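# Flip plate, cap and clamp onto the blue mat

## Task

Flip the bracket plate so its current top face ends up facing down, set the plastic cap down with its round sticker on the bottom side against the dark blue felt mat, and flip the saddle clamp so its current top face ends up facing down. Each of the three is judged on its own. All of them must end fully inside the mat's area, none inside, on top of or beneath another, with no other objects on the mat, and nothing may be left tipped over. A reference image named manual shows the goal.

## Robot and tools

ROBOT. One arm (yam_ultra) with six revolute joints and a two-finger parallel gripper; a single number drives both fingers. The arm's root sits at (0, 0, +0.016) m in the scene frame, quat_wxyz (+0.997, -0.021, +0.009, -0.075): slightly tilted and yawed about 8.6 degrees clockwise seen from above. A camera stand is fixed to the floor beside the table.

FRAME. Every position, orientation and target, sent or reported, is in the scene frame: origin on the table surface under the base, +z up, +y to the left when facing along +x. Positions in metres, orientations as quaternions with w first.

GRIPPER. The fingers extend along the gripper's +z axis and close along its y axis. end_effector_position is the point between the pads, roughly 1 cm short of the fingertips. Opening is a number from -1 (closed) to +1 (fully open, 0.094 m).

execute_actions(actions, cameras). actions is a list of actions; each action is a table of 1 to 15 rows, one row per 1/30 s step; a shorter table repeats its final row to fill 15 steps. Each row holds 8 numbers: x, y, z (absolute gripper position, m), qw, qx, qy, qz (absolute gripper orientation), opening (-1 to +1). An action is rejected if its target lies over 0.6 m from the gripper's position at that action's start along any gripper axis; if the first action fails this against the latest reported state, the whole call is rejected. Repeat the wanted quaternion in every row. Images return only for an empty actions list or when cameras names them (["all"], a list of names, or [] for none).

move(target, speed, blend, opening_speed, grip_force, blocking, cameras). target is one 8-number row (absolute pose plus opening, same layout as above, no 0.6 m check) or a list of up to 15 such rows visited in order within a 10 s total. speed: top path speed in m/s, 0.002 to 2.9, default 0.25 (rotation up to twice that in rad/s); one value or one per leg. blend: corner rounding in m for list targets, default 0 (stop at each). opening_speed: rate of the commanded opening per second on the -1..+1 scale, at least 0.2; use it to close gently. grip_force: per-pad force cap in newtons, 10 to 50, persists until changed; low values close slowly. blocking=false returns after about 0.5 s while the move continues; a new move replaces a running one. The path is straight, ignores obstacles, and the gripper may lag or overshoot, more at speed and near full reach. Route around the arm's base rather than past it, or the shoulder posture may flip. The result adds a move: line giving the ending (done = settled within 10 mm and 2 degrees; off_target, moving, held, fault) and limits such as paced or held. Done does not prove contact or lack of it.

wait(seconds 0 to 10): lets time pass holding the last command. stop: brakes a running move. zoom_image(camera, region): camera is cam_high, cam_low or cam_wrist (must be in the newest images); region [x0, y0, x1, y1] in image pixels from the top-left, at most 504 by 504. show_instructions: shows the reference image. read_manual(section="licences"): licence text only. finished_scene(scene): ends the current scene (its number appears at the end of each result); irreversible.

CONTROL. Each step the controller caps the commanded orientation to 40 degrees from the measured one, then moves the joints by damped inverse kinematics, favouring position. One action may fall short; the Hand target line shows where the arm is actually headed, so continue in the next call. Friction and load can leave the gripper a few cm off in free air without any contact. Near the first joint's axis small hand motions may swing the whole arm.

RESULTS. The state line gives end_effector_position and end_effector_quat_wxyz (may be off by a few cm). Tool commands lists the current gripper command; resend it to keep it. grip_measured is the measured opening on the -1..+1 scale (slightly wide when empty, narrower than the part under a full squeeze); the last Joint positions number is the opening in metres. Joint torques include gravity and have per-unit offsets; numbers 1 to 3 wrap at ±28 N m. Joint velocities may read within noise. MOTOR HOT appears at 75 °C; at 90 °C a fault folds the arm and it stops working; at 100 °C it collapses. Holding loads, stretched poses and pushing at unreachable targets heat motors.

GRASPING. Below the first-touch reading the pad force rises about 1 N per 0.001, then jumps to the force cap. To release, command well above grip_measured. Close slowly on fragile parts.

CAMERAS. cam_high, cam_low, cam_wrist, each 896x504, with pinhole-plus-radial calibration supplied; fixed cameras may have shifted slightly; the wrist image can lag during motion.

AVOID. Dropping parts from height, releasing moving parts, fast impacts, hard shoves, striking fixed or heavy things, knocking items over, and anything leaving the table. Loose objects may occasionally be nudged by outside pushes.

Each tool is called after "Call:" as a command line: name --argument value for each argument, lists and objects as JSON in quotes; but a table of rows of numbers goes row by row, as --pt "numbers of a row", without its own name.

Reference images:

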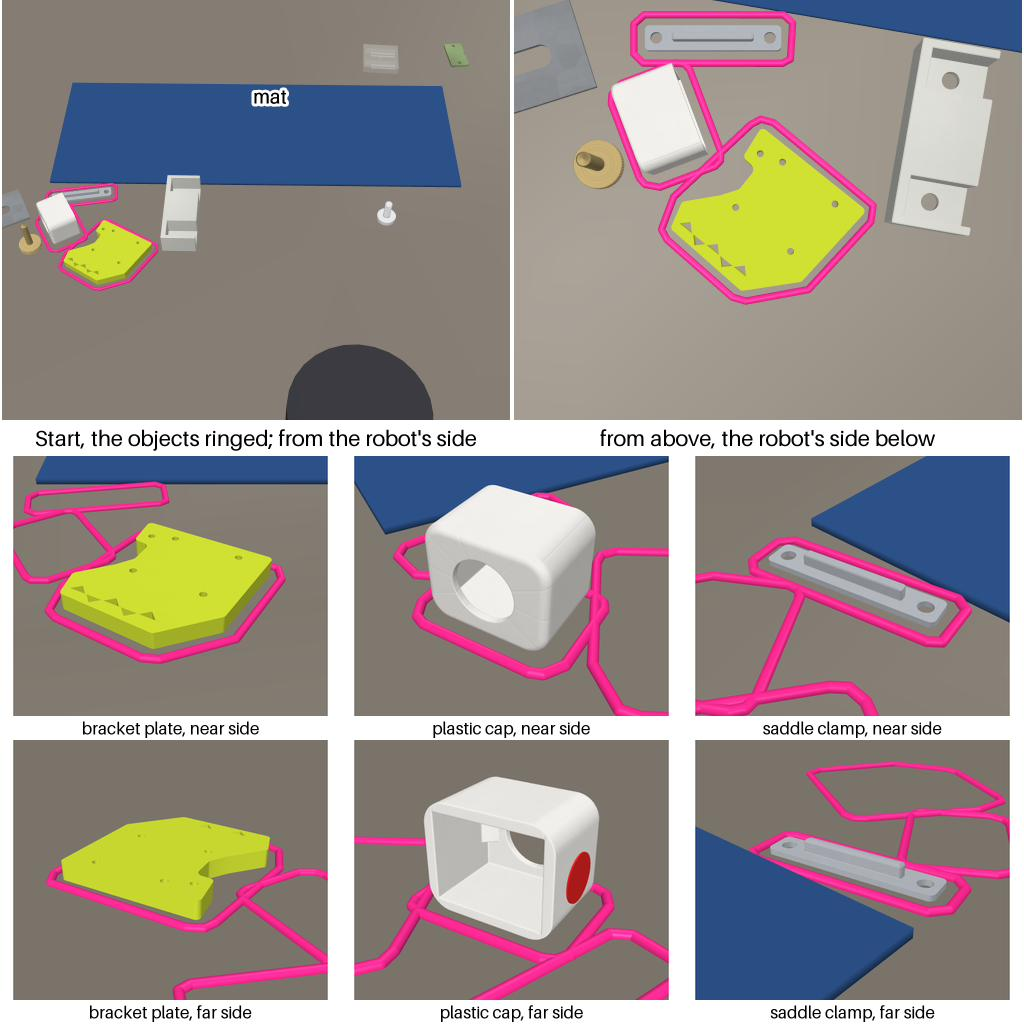

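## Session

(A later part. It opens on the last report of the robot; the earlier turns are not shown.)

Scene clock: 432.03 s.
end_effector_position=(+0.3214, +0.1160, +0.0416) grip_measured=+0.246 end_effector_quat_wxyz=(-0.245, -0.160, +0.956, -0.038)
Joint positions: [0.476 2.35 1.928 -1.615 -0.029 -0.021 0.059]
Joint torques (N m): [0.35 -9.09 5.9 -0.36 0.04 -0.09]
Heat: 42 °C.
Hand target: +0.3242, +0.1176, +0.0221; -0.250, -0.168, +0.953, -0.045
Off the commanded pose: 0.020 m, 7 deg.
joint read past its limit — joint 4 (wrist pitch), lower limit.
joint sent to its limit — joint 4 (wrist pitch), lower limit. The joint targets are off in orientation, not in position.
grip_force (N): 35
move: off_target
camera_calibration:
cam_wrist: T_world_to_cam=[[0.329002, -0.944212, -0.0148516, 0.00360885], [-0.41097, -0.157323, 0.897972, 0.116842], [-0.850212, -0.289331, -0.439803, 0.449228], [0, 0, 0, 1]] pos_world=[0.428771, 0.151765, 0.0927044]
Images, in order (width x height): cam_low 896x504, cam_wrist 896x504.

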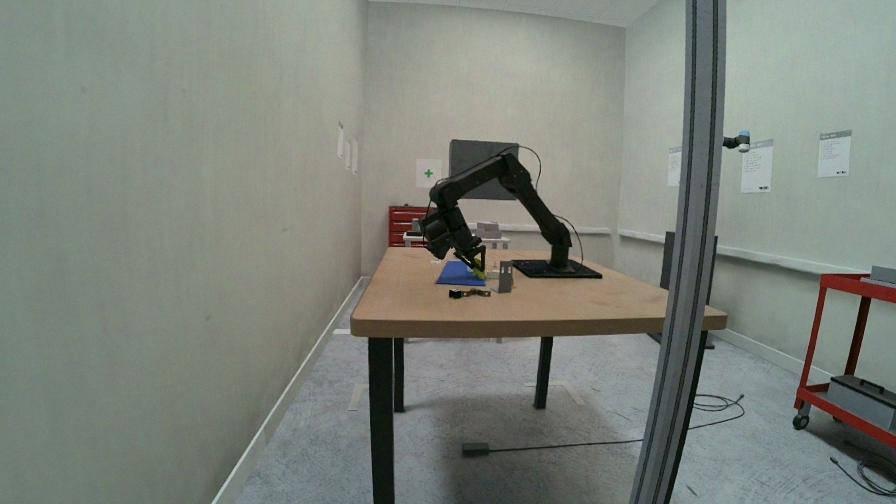

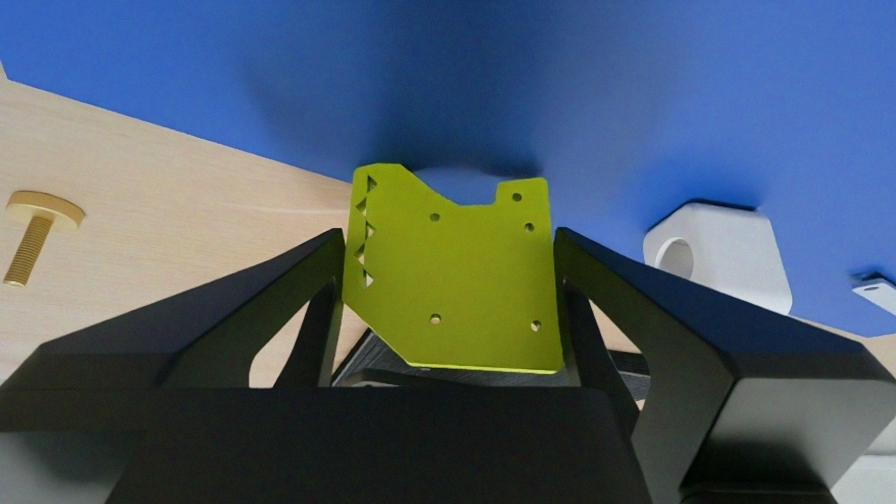

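Call:
move --pt "0.328 0.119 0.055 -0.302 -0.165 0.937 -0.053 -0.1" --pt "0.339 0.123 0.045 -0.302 -0.165 0.937 -0.053 -0.1" --pt "0.339 0.123 0.018 -0.302 -0.165 0.937 -0.053 -0.1" --speed 0.06 --cameras '["cam_wrist","cam_low"]'

Call:
zoom_image --camera "cam_low" --region '[430, 235, 510, 295]'

Scene clock: 443.53 s.
end_effector_position=(+0.3330, +0.1199, +0.0411) grip_measured=+0.246 end_effector_quat_wxyz=(-0.232, -0.164, +0.958, -0.036)
Joint positions: [0.476 2.377 1.986 -1.62 -0.029 -0.027 0.059]
Joint torques (N m): [0.64 -8.65 6.68 -0.28 0.05 -0.09]
Heat: 42 °C.
Hand target: +0.3380, +0.1225, +0.0182; -0.236, -0.168, +0.956, -0.043
Off the commanded pose: 0.024 m, 9 deg.
joint read past its limit — joint 4 (wrist pitch), lower limit.
joint sent to its limit — joint 4 (wrist pitch), lower limit. The joint targets are off in orientation, not in position.
grip_force (N): 35
move: off_target
camera_calibration:
cam_wrist: T_world_to_cam=[[0.335239, -0.941974, -0.0172996, 0.00120425], [-0.431769, -0.169931, 0.885833, 0.131697], [-0.837371, -0.289497, -0.463682, 0.456798], [0, 0, 0, 1]] pos_world=[0.438969, 0.155755, 0.0951689]
Images, in order (width x height): cam_low 896x504, cam_wrist 896x504.

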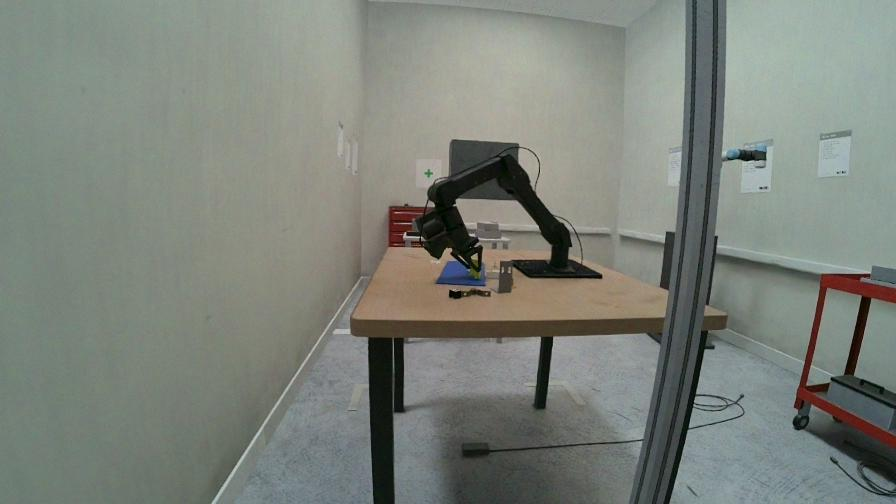

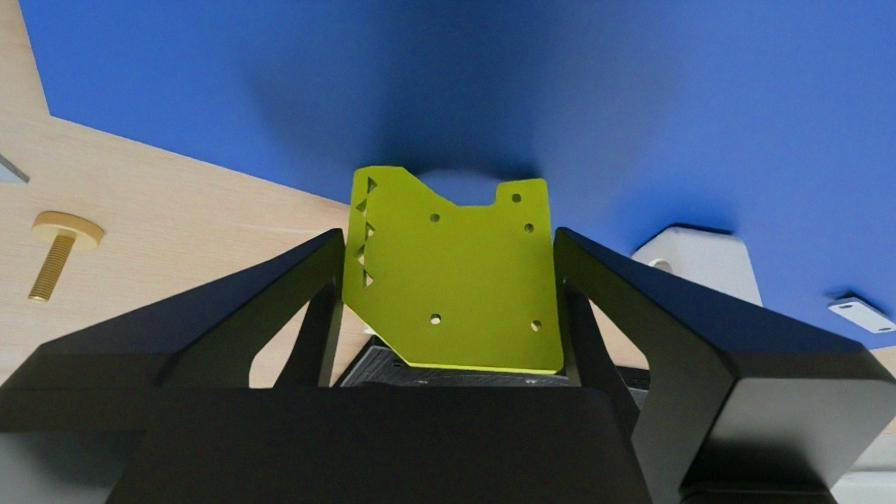

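Scaled by 6.300 from the camera's 896x504 image, which has a finer 1280x720 frame.

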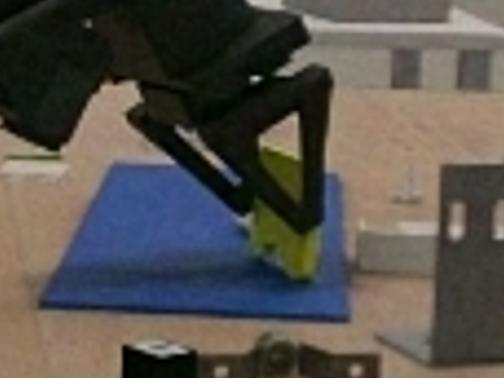

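Call:
move --target '[0.352, 0.128, 0.022, -0.302, -0.165, 0.937, -0.053, -0.1]' --speed 0.04 --cameras '["cam_low"]'

Call:
zoom_image --camera "cam_low" --region '[430, 235, 510, 295]'

Scene clock: 454.27 s.
end_effector_position=(+0.3447, +0.1239, +0.0420) grip_measured=+0.246 end_effector_quat_wxyz=(-0.216, -0.165, +0.962, -0.033)
Joint positions: [0.476 2.396 2.039 -1.62 -0.029 -0.028 0.059]
Joint torques (N m): [0.47 -9.7 6.89 -0.16 0.06 0.04]
Heat: 42 °C.
Hand target: +0.3511, +0.1276, +0.0220; -0.215, -0.169, +0.961, -0.039
Off the commanded pose: 0.022 m, 11 deg.
joint read past its limit — joint 4 (wrist pitch), lower limit.
joint sent to its limit — joint 4 (wrist pitch), lower limit. The joint targets are off in orientation, not in position.
grip_force (N): 35
move: off_target
Images, in order (width x height): cam_low 896x504.

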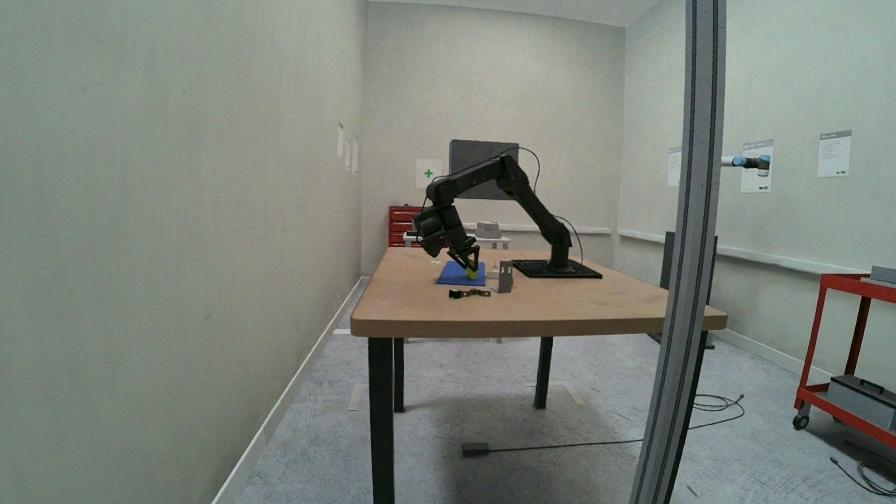

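Scaled by 6.300 from the camera's 896x504 image, which has a finer 1280x720 frame.

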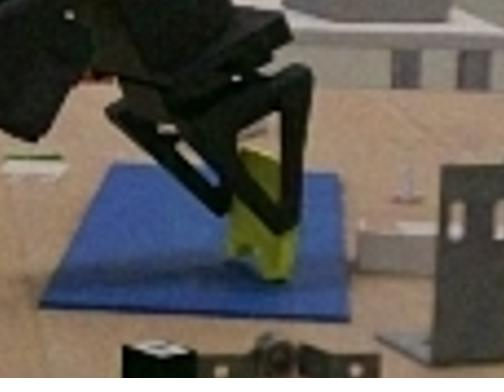

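Call:
move --pt "0.34 0.1235 0.055 -0.302 -0.165 0.937 -0.053 -0.1" --pt "0.330 0.1195 0.05 -0.302 -0.165 0.937 -0.053 -0.1" --pt "0.330 0.1195 0.020 -0.302 -0.165 0.937 -0.053 -0.1" --speed 0.06

Call:
move --target '[0.330, 0.1195, 0.020, -0.302, -0.165, 0.937, -0.053, 0.32]' --opening_speed 0.3 --cameras '["cam_low","cam_wrist"]'

Call:
zoom_image --camera "cam_low" --region '[430, 235, 510, 295]'

Scene clock: 465.80 s.
end_effector_position=(+0.3263, +0.1177, +0.0414) grip_measured=+0.246 end_effector_quat_wxyz=(-0.240, -0.163, +0.956, -0.037)
Joint positions: [0.476 2.362 1.954 -1.619 -0.029 -0.028 0.059]
Joint torques (N m): [0.46 -9.03 5.91 -0.26 0.08 -0.04]
Heat: 42 °C.
Hand target: +0.3291, +0.1191, +0.0202; -0.246, -0.168, +0.954, -0.044
Off the commanded pose: 0.022 m, 8 deg.
joint read past its limit — joint 4 (wrist pitch), lower limit.
joint sent to its limit — joint 4 (wrist pitch), lower limit. The joint targets are off in orientation, not in position.
grip_force (N): 35
move: off_target

Scene clock: 467.60 s.
end_effector_position=(+0.3263, +0.1168, +0.0287) grip_measured=+0.318 end_effector_quat_wxyz=(-0.249, -0.163, +0.954, -0.040)
Joint positions: [0.476 2.396 1.954 -1.605 -0.027 -0.028 0.062]
Joint torques (N m): [0.38 -11.67 6.06 -0.53 0.06 0.02]
Heat: 42 °C.
Hand target: +0.3295, +0.1193, +0.0197; -0.246, -0.168, +0.954, -0.044
Off the commanded pose: 0.010 m, 7 deg.
joint read past its limit — joint 4 (wrist pitch), lower limit.
joint sent to its limit — joint 4 (wrist pitch), lower limit. The joint targets are off in orientation, not in position.
grip_force (N): 35
move: off_target
camera_calibration:
cam_wrist: T_world_to_cam=[[0.335169, -0.942026, -0.0157709, 0.000254944], [-0.401577, -0.157982, 0.902096, 0.127406], [-0.85229, -0.296021, -0.431247, 0.449265], [0, 0, 0, 1]] pos_world=[0.433982, 0.15336, 0.0788156]
Images, in order (width x height): cam_low 896x504, cam_wrist 896x504.

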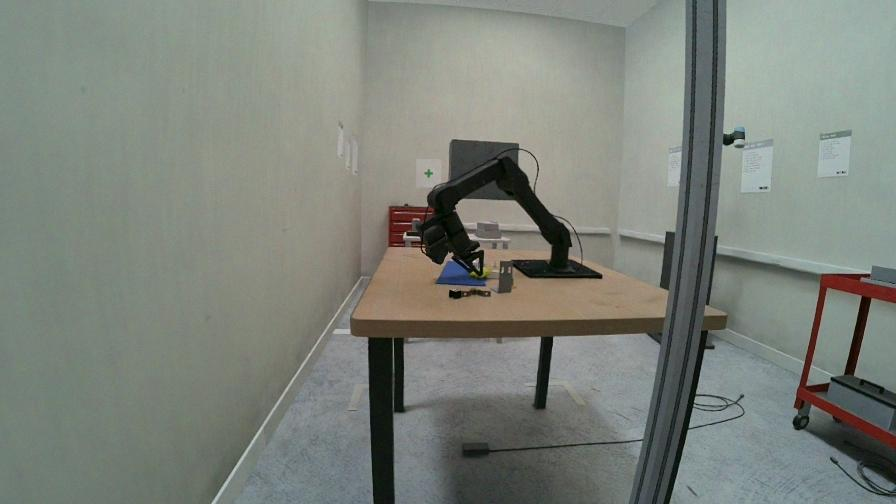

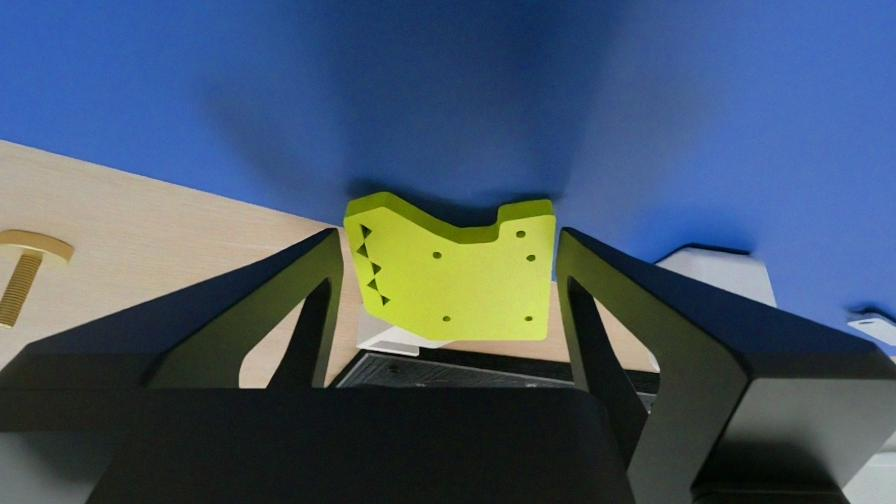

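Scaled by 6.300 from the camera's 896x504 image, which has a finer 1280x720 frame.

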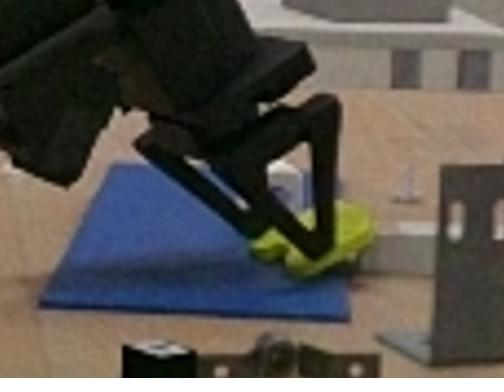

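Call:
move --pt "0.35 0.13 0.10 -0.246 -0.168 0.954 -0.044 0.6" --pt "0.30 0.11 0.12 0 -0.174 0.985 0 0.6" --speed '[0.12,0.4]' --cameras '["cam_wrist"]'

Scene clock: 486.00 s.
end_effector_position=(+0.2993, +0.1117, +0.1236) grip_measured=+0.598 end_effector_quat_wxyz=(-0.001, -0.177, +0.984, -0.002)
Joint positions: [0.478 1.708 1.423 -1.255 -0.027 -0.028 0.075]
Joint torques (N m): [-1.1 -8.59 5.27 0.58 -0.08 -0.06]
Heat: 42 °C.
Hand target: +0.2999, +0.1099, +0.1200; +0.000, -0.174, +0.985, +0.000
Off the commanded pose: 0.004 m, 0 deg.
grip_force (N): 35
move: done
camera_calibration:
cam_wrist: T_world_to_cam=[[0.35726, -0.934003, -0.00210526, -0.00321659], [-0.760616, -0.292246, 0.579703, 0.19249], [-0.542059, -0.205504, -0.814825, 0.410102], [0, 0, 0, 1]] pos_world=[0.369859, 0.137527, 0.222568]
Images, in order (width x height): cam_wrist 896x504.

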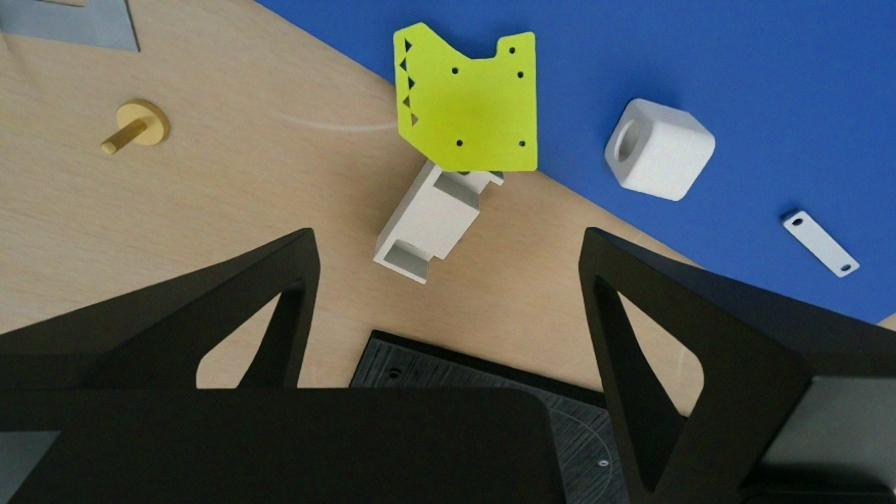

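Call:
move --pt "0.307 0.104 0.05 0 -0.174 0.985 0 0.5" --pt "0.306 0.104 0.018 0 -0.174 0.985 0 0.5" --speed '[0.2,0.05]' --cameras '["cam_wrist"]'

Scene clock: 508.97 s.
end_effector_position=(+0.3079, +0.1052, +0.0257) grip_measured=+0.502 end_effector_quat_wxyz=(+0.006, -0.173, +0.985, -0.002)
Joint positions: [0.46 1.816 1.151 -0.862 -0.027 -0.037 0.071]
Joint torques (N m): [-0.72 -7.76 4.88 0.68 -0.07 -0.06]
Heat: 41 °C.
Hand target: +0.3058, +0.1039, +0.0182; +0.000, -0.174, +0.985, +0.000
Off the commanded pose: 0.008 m, 1 deg.
grip_force (N): 35
move: done
camera_calibration:
cam_wrist: T_world_to_cam=[[0.349814, -0.936819, -0.000836177, -0.00994948], [-0.771014, -0.288408, 0.567766, 0.257003], [-0.532135, -0.197968, -0.823189, 0.330028], [0, 0, 0, 1]] pos_world=[0.377253, 0.130136, 0.12575]
Images, in order (width x height): cam_wrist 896x504.

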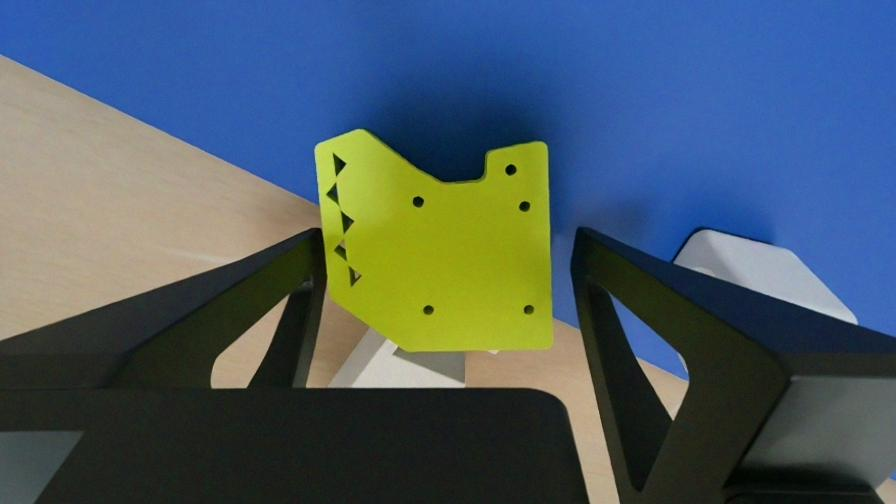

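Call:
move --pt "0.3045 0.107 0.018 0 -0.174 0.985 0 0.5" --pt "0.3045 0.107 0.018 0 -0.174 0.985 0 -0.1" --pt "0.305 0.107 0.10 0 -0.174 0.985 0 -0.1" --pt "0.352 0.128 0.08 0.154 -0.172 0.973 0.027 -0.1" --speed '[0.05,0.1,0.15,0.3]' --opening_speed 0.8 --cameras '["cam_wrist","cam_low"]'

Call:
zoom_image --camera "cam_low" --region '[420, 220, 520, 295]'

Scene clock: 523.60 s.
end_effector_position=(+0.3534, +0.1231, +0.0744) grip_measured=+0.267 end_effector_quat_wxyz=(+0.141, -0.172, +0.975, +0.018)
Joint positions: [0.464 1.691 1.162 -0.722 -0.027 -0.027 0.06]
Joint torques (N m): [0.23 -10.89 5.45 1.16 -0.12 0.06]
Heat: 41 °C.
Hand target: +0.3520, +0.1279, +0.0800; +0.154, -0.172, +0.973, +0.027
Off the commanded pose: 0.008 m, 2 deg.
grip_force (N): 35
move: done
camera_calibration:
cam_wrist: T_world_to_cam=[[0.350926, -0.936354, 0.00962062, -0.0102551], [-0.887223, -0.329192, 0.323216, 0.333841], [-0.299477, -0.121961, -0.946276, 0.315468], [0, 0, 0, 1]] pos_world=[0.394266, 0.13877, 0.190716]
Images, in order (width x height): cam_low 896x504, cam_wrist 896x504.

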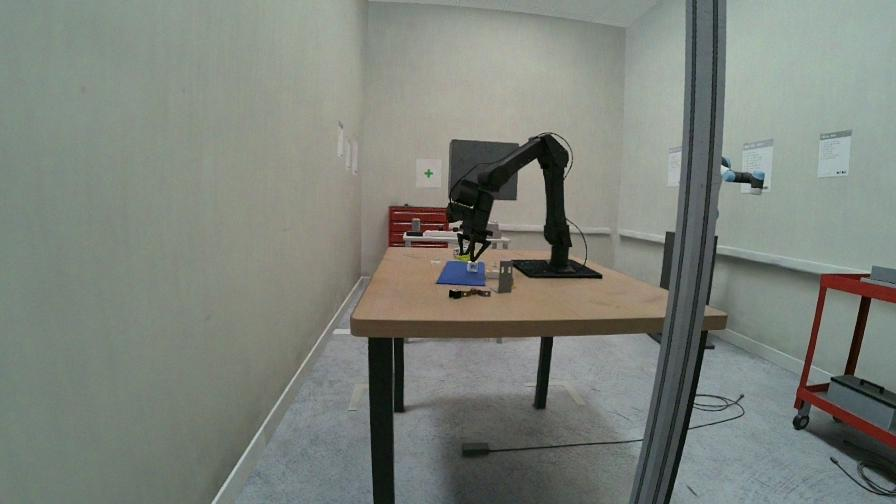

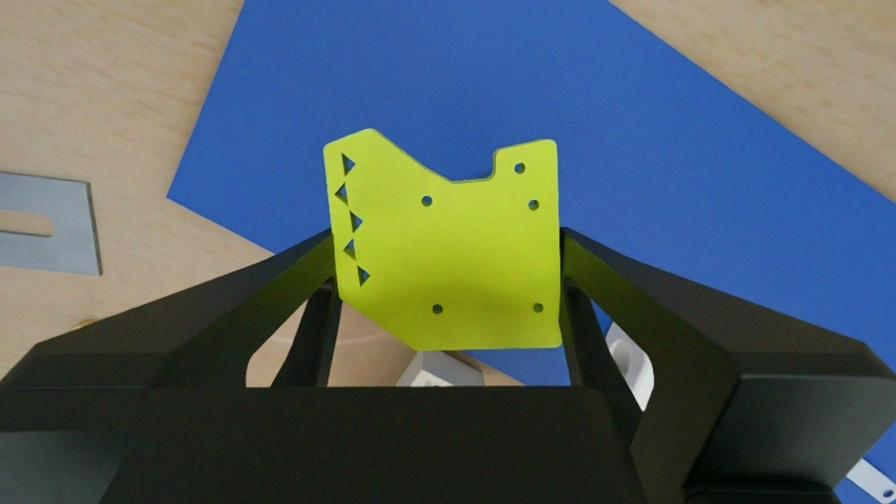

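Scaled by 5.040 from the camera's 896x504 image, which has a finer 1280x720 frame.

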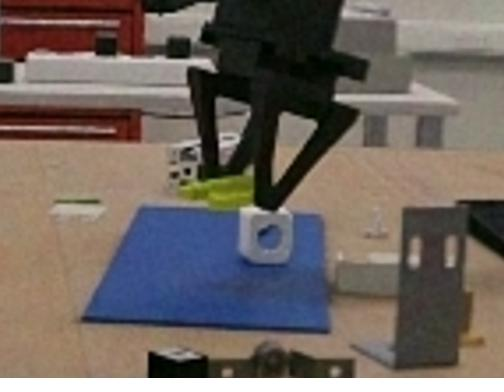

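Call:
move --pt "0.368 0.134 0.04 0.154 -0.172 0.973 0.027 -0.1" --pt "0.366 0.134 0.006 0.154 -0.172 0.973 0.027 -0.1" --pt "0.366 0.134 0.008 0.154 -0.172 0.973 0.027 0.5" --pt "0.36 0.132 0.12 0.154 -0.172 0.973 0.027 0.5" --pt "0.31 0.113 0.12 0.455 -0.154 0.874 0.080 0.5" --pt "0.354 0.131 0.05 0.455 -0.154 0.874 0.080 0.5" --speed '[0.15,0.04,0.05,0.2,0.4,0.2]' --blend '[0,0,0,0.03,0.03,0]' --cameras '["cam_wrist"]'

Scene clock: 535.63 s.
end_effector_position=(+0.3593, +0.1311, +0.0584) grip_measured=+0.498 end_effector_quat_wxyz=(+0.463, -0.156, +0.869, +0.080)
Joint positions: [0.477 1.523 0.403 0.562 -0.035 0.008 0.07]
Joint torques (N m): [0.55 -4.74 4.44 2.33 0.05 0.09]
Heat: 41 °C.
Hand target: +0.3539, +0.1308, +0.0501; +0.455, -0.154, +0.874, +0.080
Off the commanded pose: 0.010 m, 1 deg.
grip_force (N): 35
move: done; target 3's new opening was sent with the hand 0.012 m and 1 deg from that target
camera_calibration:
cam_wrist: T_world_to_cam=[[0.354659, -0.934949, 0.0093883, -0.00621381], [-0.87261, -0.334585, -0.355816, 0.382048], [0.335811, 0.118001, -0.934509, 0.0425921], [0, 0, 0, 1]] pos_world=[0.321279, 0.116992, 0.1758]
Images, in order (width x height): cam_wrist 896x504.

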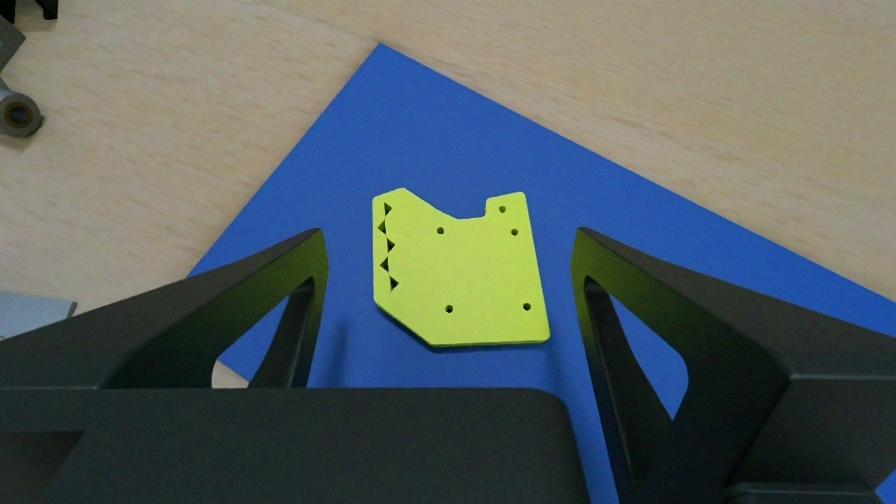

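Call:
move --pt "0.355 0.128 0.014 0.455 -0.154 0.874 0.080 0.5" --pt "0.355 0.128 0.014 0.455 -0.154 0.874 0.080 -0.1" --pt "0.34 0.122 0.14 0.455 -0.154 0.874 0.080 -0.1" --pt "0.26 0.0 0.14 -0.246 0 0.969 0 -0.1" --pt "0.25 -0.004 0.08 -0.358 0 0.934 0 -0.1" --speed '[0.06,0.1,0.15,0.4,0.15]' --opening_speed 0.8 --blend '[0,0,0.02,0.02,0]' --cameras '["cam_wrist","cam_low"]'

Call:
zoom_image --camera "cam_low" --region '[420, 220, 520, 295]'

Scene clock: 548.47 s.
end_effector_position=(+0.2561, -0.0008, +0.0818) grip_measured=+0.254 end_effector_quat_wxyz=(-0.262, +0.002, +0.965, +0.001)
Joint positions: [0.117 2.016 1.507 -1.571 -0.021 -0.046 0.059]
Joint torques (N m): [-0.99 -9.16 4.6 -0.9 0.11 -0.11]
Heat: 41 °C.
Hand target: +0.2497, -0.0039, +0.0795; -0.279, -0.001, +0.960, -0.003
Off the commanded pose: 0.007 m, 12 deg.
joint sent to its limit — joint 4 (wrist pitch), lower limit. The joint targets are off in orientation, not in position.
grip_force (N): 35
move: off_target
camera_calibration:
cam_wrist: T_world_to_cam=[[0.000777077, -0.999942, -0.0107357, -0.000961634], [-0.413426, -0.0100965, 0.910482, 0.0352234], [-0.910538, 0.00373089, -0.413409, 0.391197], [0, 0, 0, 1]] pos_world=[0.370763, -0.00206546, 0.129644]
Images, in order (width x height): cam_low 896x504, cam_wrist 896x504.

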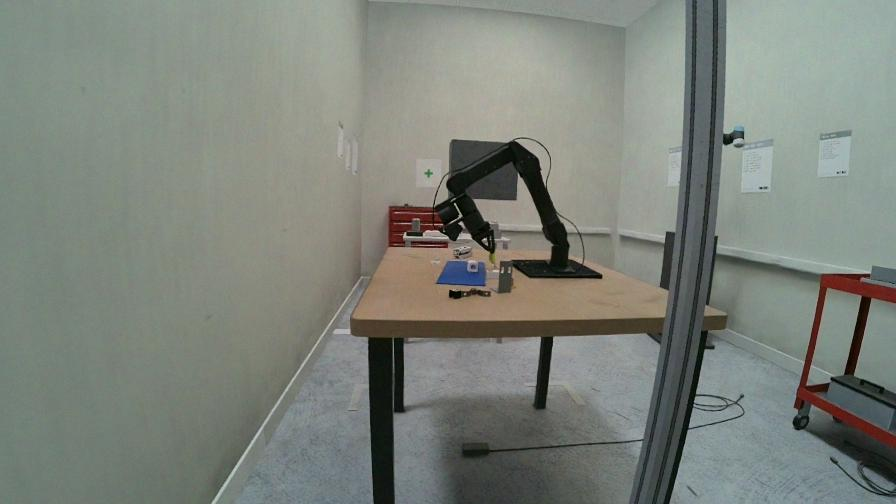

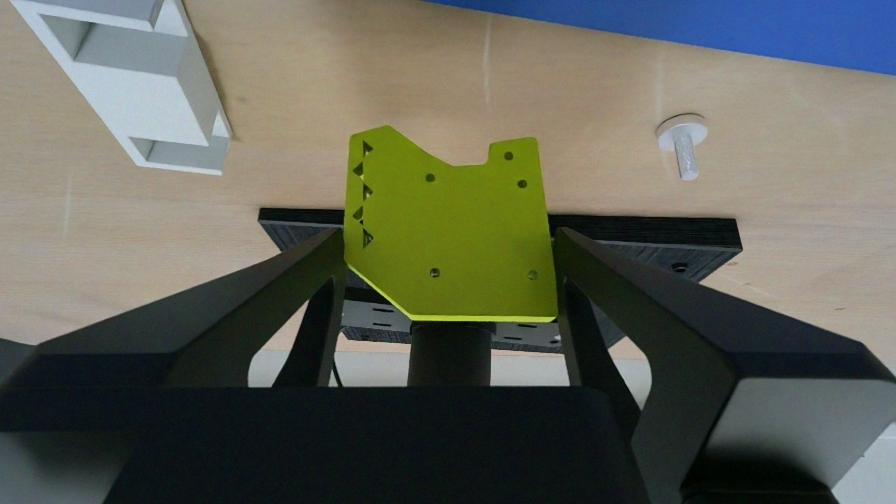

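Scaled by 5.040 from the camera's 896x504 image, which has a finer 1280x720 frame.

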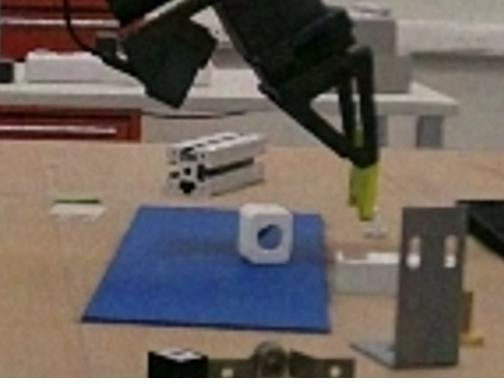

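Call:
move --pt "0.250 -0.003 0.05 -0.358 0 0.934 0 -0.1" --pt "0.25 -0.003 0.034 -0.358 0 0.934 0 -0.1" --speed '[0.12,0.04]' --cameras '["cam_wrist","cam_low"]'

Call:
zoom_image --camera "cam_low" --region '[440, 230, 520, 290]'

Scene clock: 555.53 s.
end_effector_position=(+0.2432, -0.0018, +0.0489) grip_measured=+0.254 end_effector_quat_wxyz=(-0.360, +0.005, +0.933, +0.005)
Joint positions: [0.117 2.209 1.544 -1.622 -0.021 -0.047 0.059]
Joint torques (N m): [-0.14 -8.03 5.72 -0.76 0.07 0]
Heat: 40 °C.
Hand target: +0.2498, -0.0030, +0.0341; -0.355, +0.000, +0.935, +0.000
Off the commanded pose: 0.016 m, 1 deg.
joint read past its limit — joint 4 (wrist pitch), lower limit.
joint sent to its limit — joint 4 (wrist pitch), lower limit. The joint targets still meet the commanded pose.
grip_force (N): 35
move: off_target
camera_calibration:
cam_wrist: T_world_to_cam=[[-0.00949777, -0.999811, -0.0169873, 0.000532889], [-0.218103, -0.0145078, 0.975818, 0.00924474], [-0.97588, 0.0129731, -0.217923, 0.372128], [0, 0, 0, 1]] pos_world=[0.365174, -0.00416074, 0.0720833]
Images, in order (width x height): cam_low 896x504, cam_wrist 896x504.

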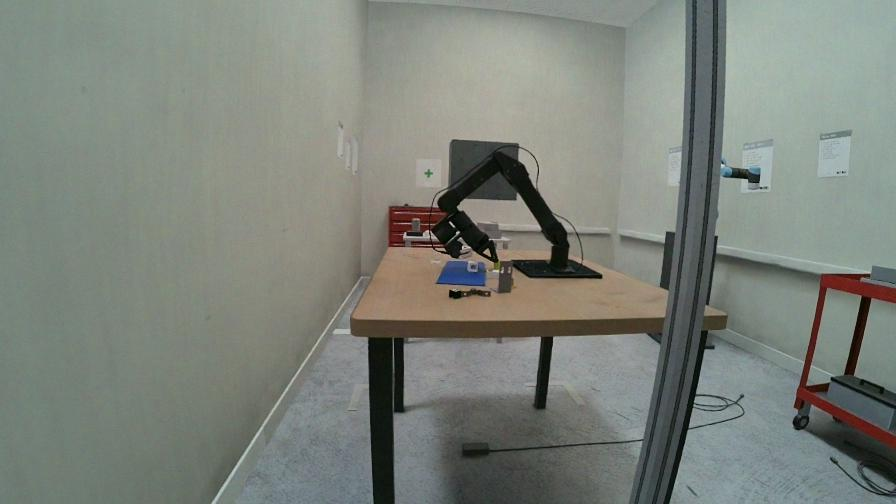

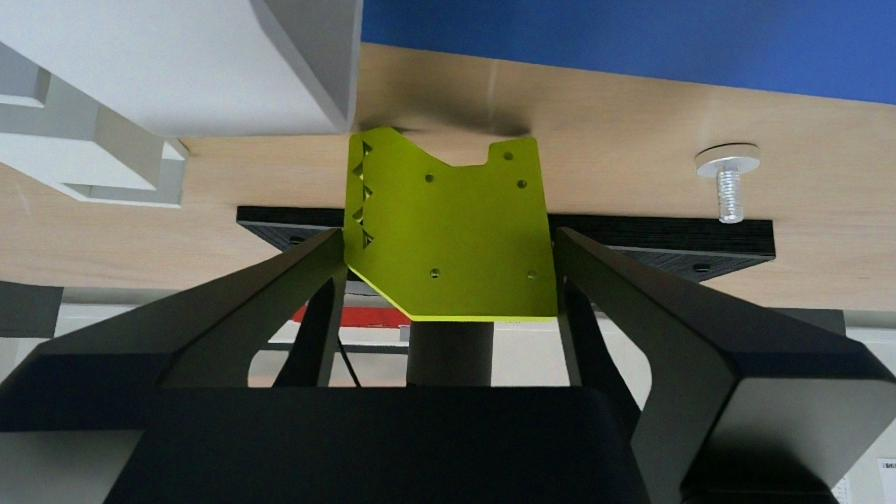

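Scaled by 6.300 from the camera's 896x504 image, which has a finer 1280x720 frame.

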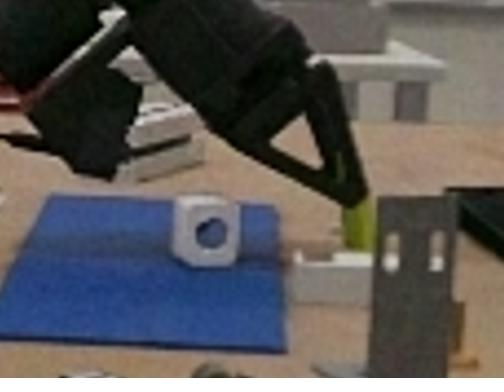

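Call:
move --pt "0.25 -0.003 0.055 -0.292 0 0.956 0 -0.1" --pt "0.25 -0.003 0.032 -0.292 0 0.956 0 -0.1" --speed '[0.1,0.04]' --cameras '["cam_low"]'

Call:
zoom_image --camera "cam_low" --region '[460, 235, 520, 285]'

Scene clock: 561.87 s.
end_effector_position=(+0.2418, -0.0017, +0.0495) grip_measured=+0.254 end_effector_quat_wxyz=(-0.314, +0.003, +0.949, +0.003)
Joint positions: [0.117 2.112 1.454 -1.531 -0.021 -0.047 0.059]
Joint torques (N m): [-0.4 -9.42 3.14 -0.12 0.03 -0.05]
Heat: 40 °C.
Hand target: +0.2497, -0.0029, +0.0332; -0.293, +0.000, +0.956, +0.000
Off the commanded pose: 0.019 m, 3 deg.
grip_force (N): 35
move: off_target
Images, in order (width x height): cam_low 896x504.

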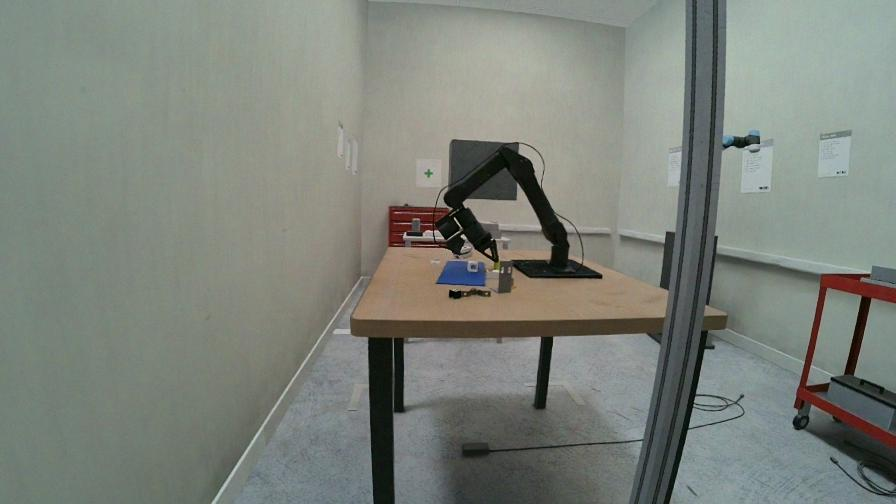

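Scaled by 8.400 from the camera's 896x504 image, which has a finer 1280x720 frame.

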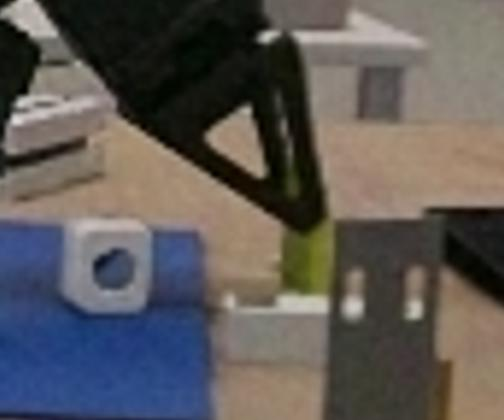

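Call:
move --target '[0.246, -0.003, 0.043, -0.292, 0, 0.956, 0, 0.35]' --opening_speed 0.3 --speed 0.05 --cameras '["cam_low","cam_wrist"]'

Call:
zoom_image --camera "cam_low" --region '[460, 235, 520, 285]'

Scene clock: 570.93 s.
end_effector_position=(+0.2443, -0.0020, +0.0443) grip_measured=+0.348 end_effector_quat_wxyz=(-0.303, +0.003, +0.953, +0.003)
Joint positions: [0.117 2.108 1.439 -1.498 -0.021 -0.047 0.063]
Joint torques (N m): [-0.35 -11.67 4.03 -0.74 0.02 -0.03]
Heat: 40 °C.
Hand target: +0.2461, -0.0030, +0.0431; -0.292, +0.000, +0.956, +0.000
Off the commanded pose: 0.002 m, 1 deg.
grip_force (N): 35
move: done
camera_calibration:
cam_wrist: T_world_to_cam=[[-0.00272606, -0.999902, -0.0137564, -0.00154762], [-0.33287, -0.0120646, 0.942896, 0.0434211], [-0.942969, 0.00714947, -0.332804, 0.369317], [0, 0, 0, 1]] pos_world=[0.362704, -0.00366403, 0.0819473]
Images, in order (width x height): cam_low 896x504, cam_wrist 896x504.

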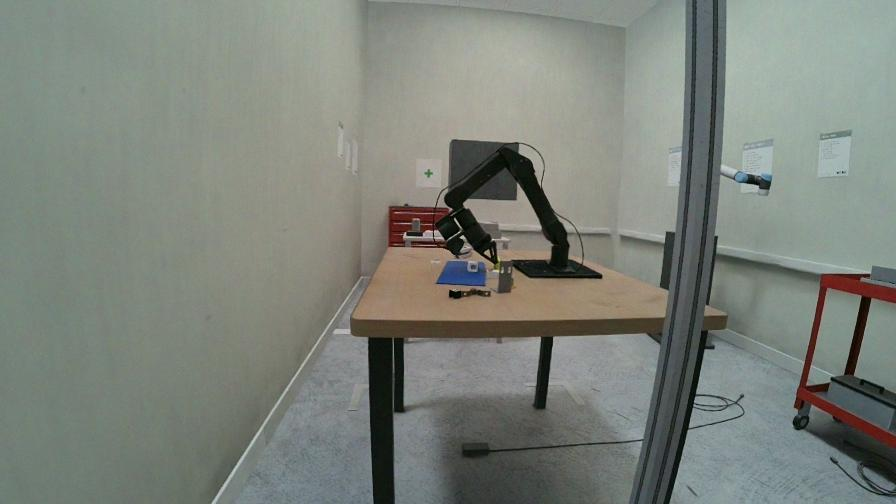

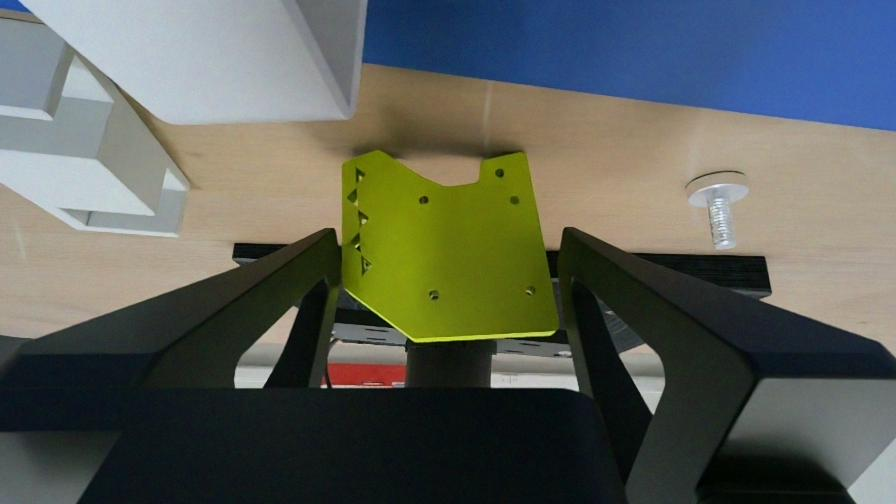

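Scaled by 8.400 from the camera's 896x504 image, which has a finer 1280x720 frame.

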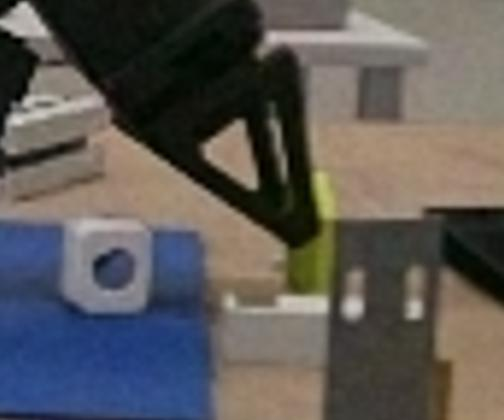

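Call:
move --pt "0.244 -0.002 0.07 -0.292 0 0.956 0 0.6" --pt "0.232 -0.002 0.07 0 0 1 0 0.6" --pt "0.224 -0.001 0.06 0.383 0 0.924 0 0.6" --speed '[0.1,0.15,0.15]' --cameras '["cam_low","cam_wrist"]'

Call:
zoom_image --camera "cam_low" --region '[460, 235, 520, 285]'

Scene clock: 593.70 s.
end_effector_position=(+0.2250, -0.0015, +0.0634) grip_measured=+0.598 end_effector_quat_wxyz=(+0.380, -0.005, +0.925, -0.006)
Joint positions: [0.063 0.541 0.189 -0.42 -0.084 -0.047 0.075]
Joint torques (N m): [-0.72 -0.32 6.2 2.11 -0.15 0.11]
Heat: 40 °C.
Hand target: +0.2239, -0.0010, +0.0600; +0.383, +0.000, +0.924, +0.000
Off the commanded pose: 0.004 m, 1 deg.
grip_force (N): 35
move: done
camera_calibration:
cam_wrist: T_world_to_cam=[[0.0161316, -0.999719, 0.0173761, -0.00699255], [-0.986241, -0.0187689, -0.164247, 0.236202], [0.164527, -0.0144875, -0.986266, 0.149571], [0, 0, 0, 1]] pos_world=[0.208456, -0.000390429, 0.186434]
Images, in order (width x height): cam_low 896x504, cam_wrist 896x504.

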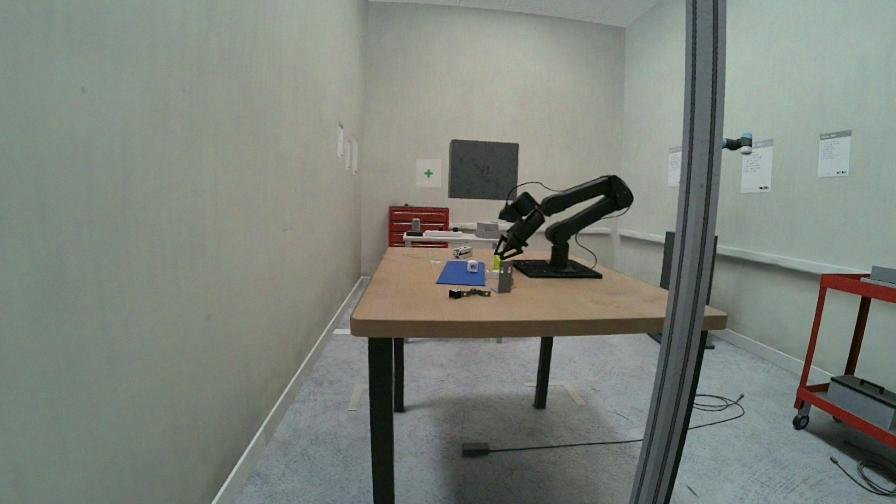

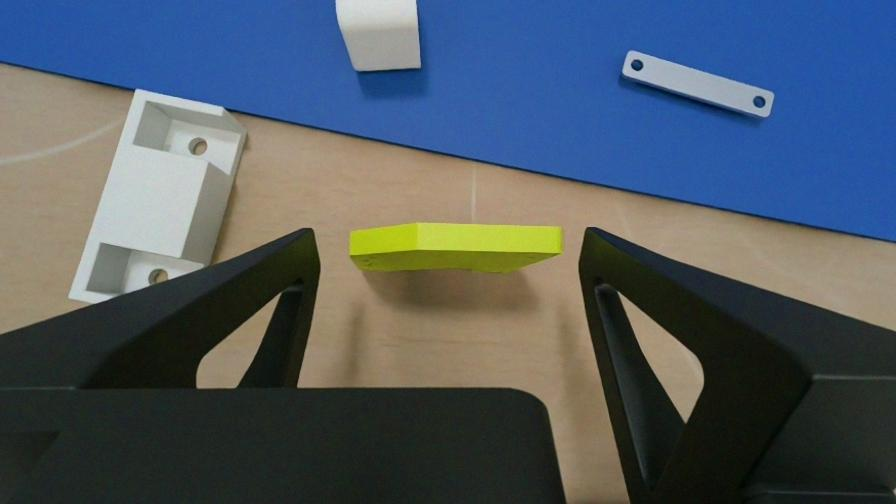

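Scaled by 8.400 from the camera's 896x504 image, which has a finer 1280x720 frame.

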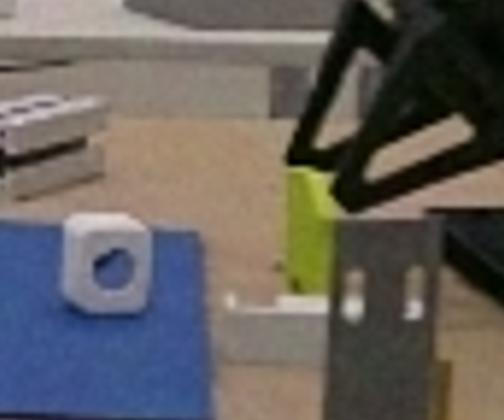

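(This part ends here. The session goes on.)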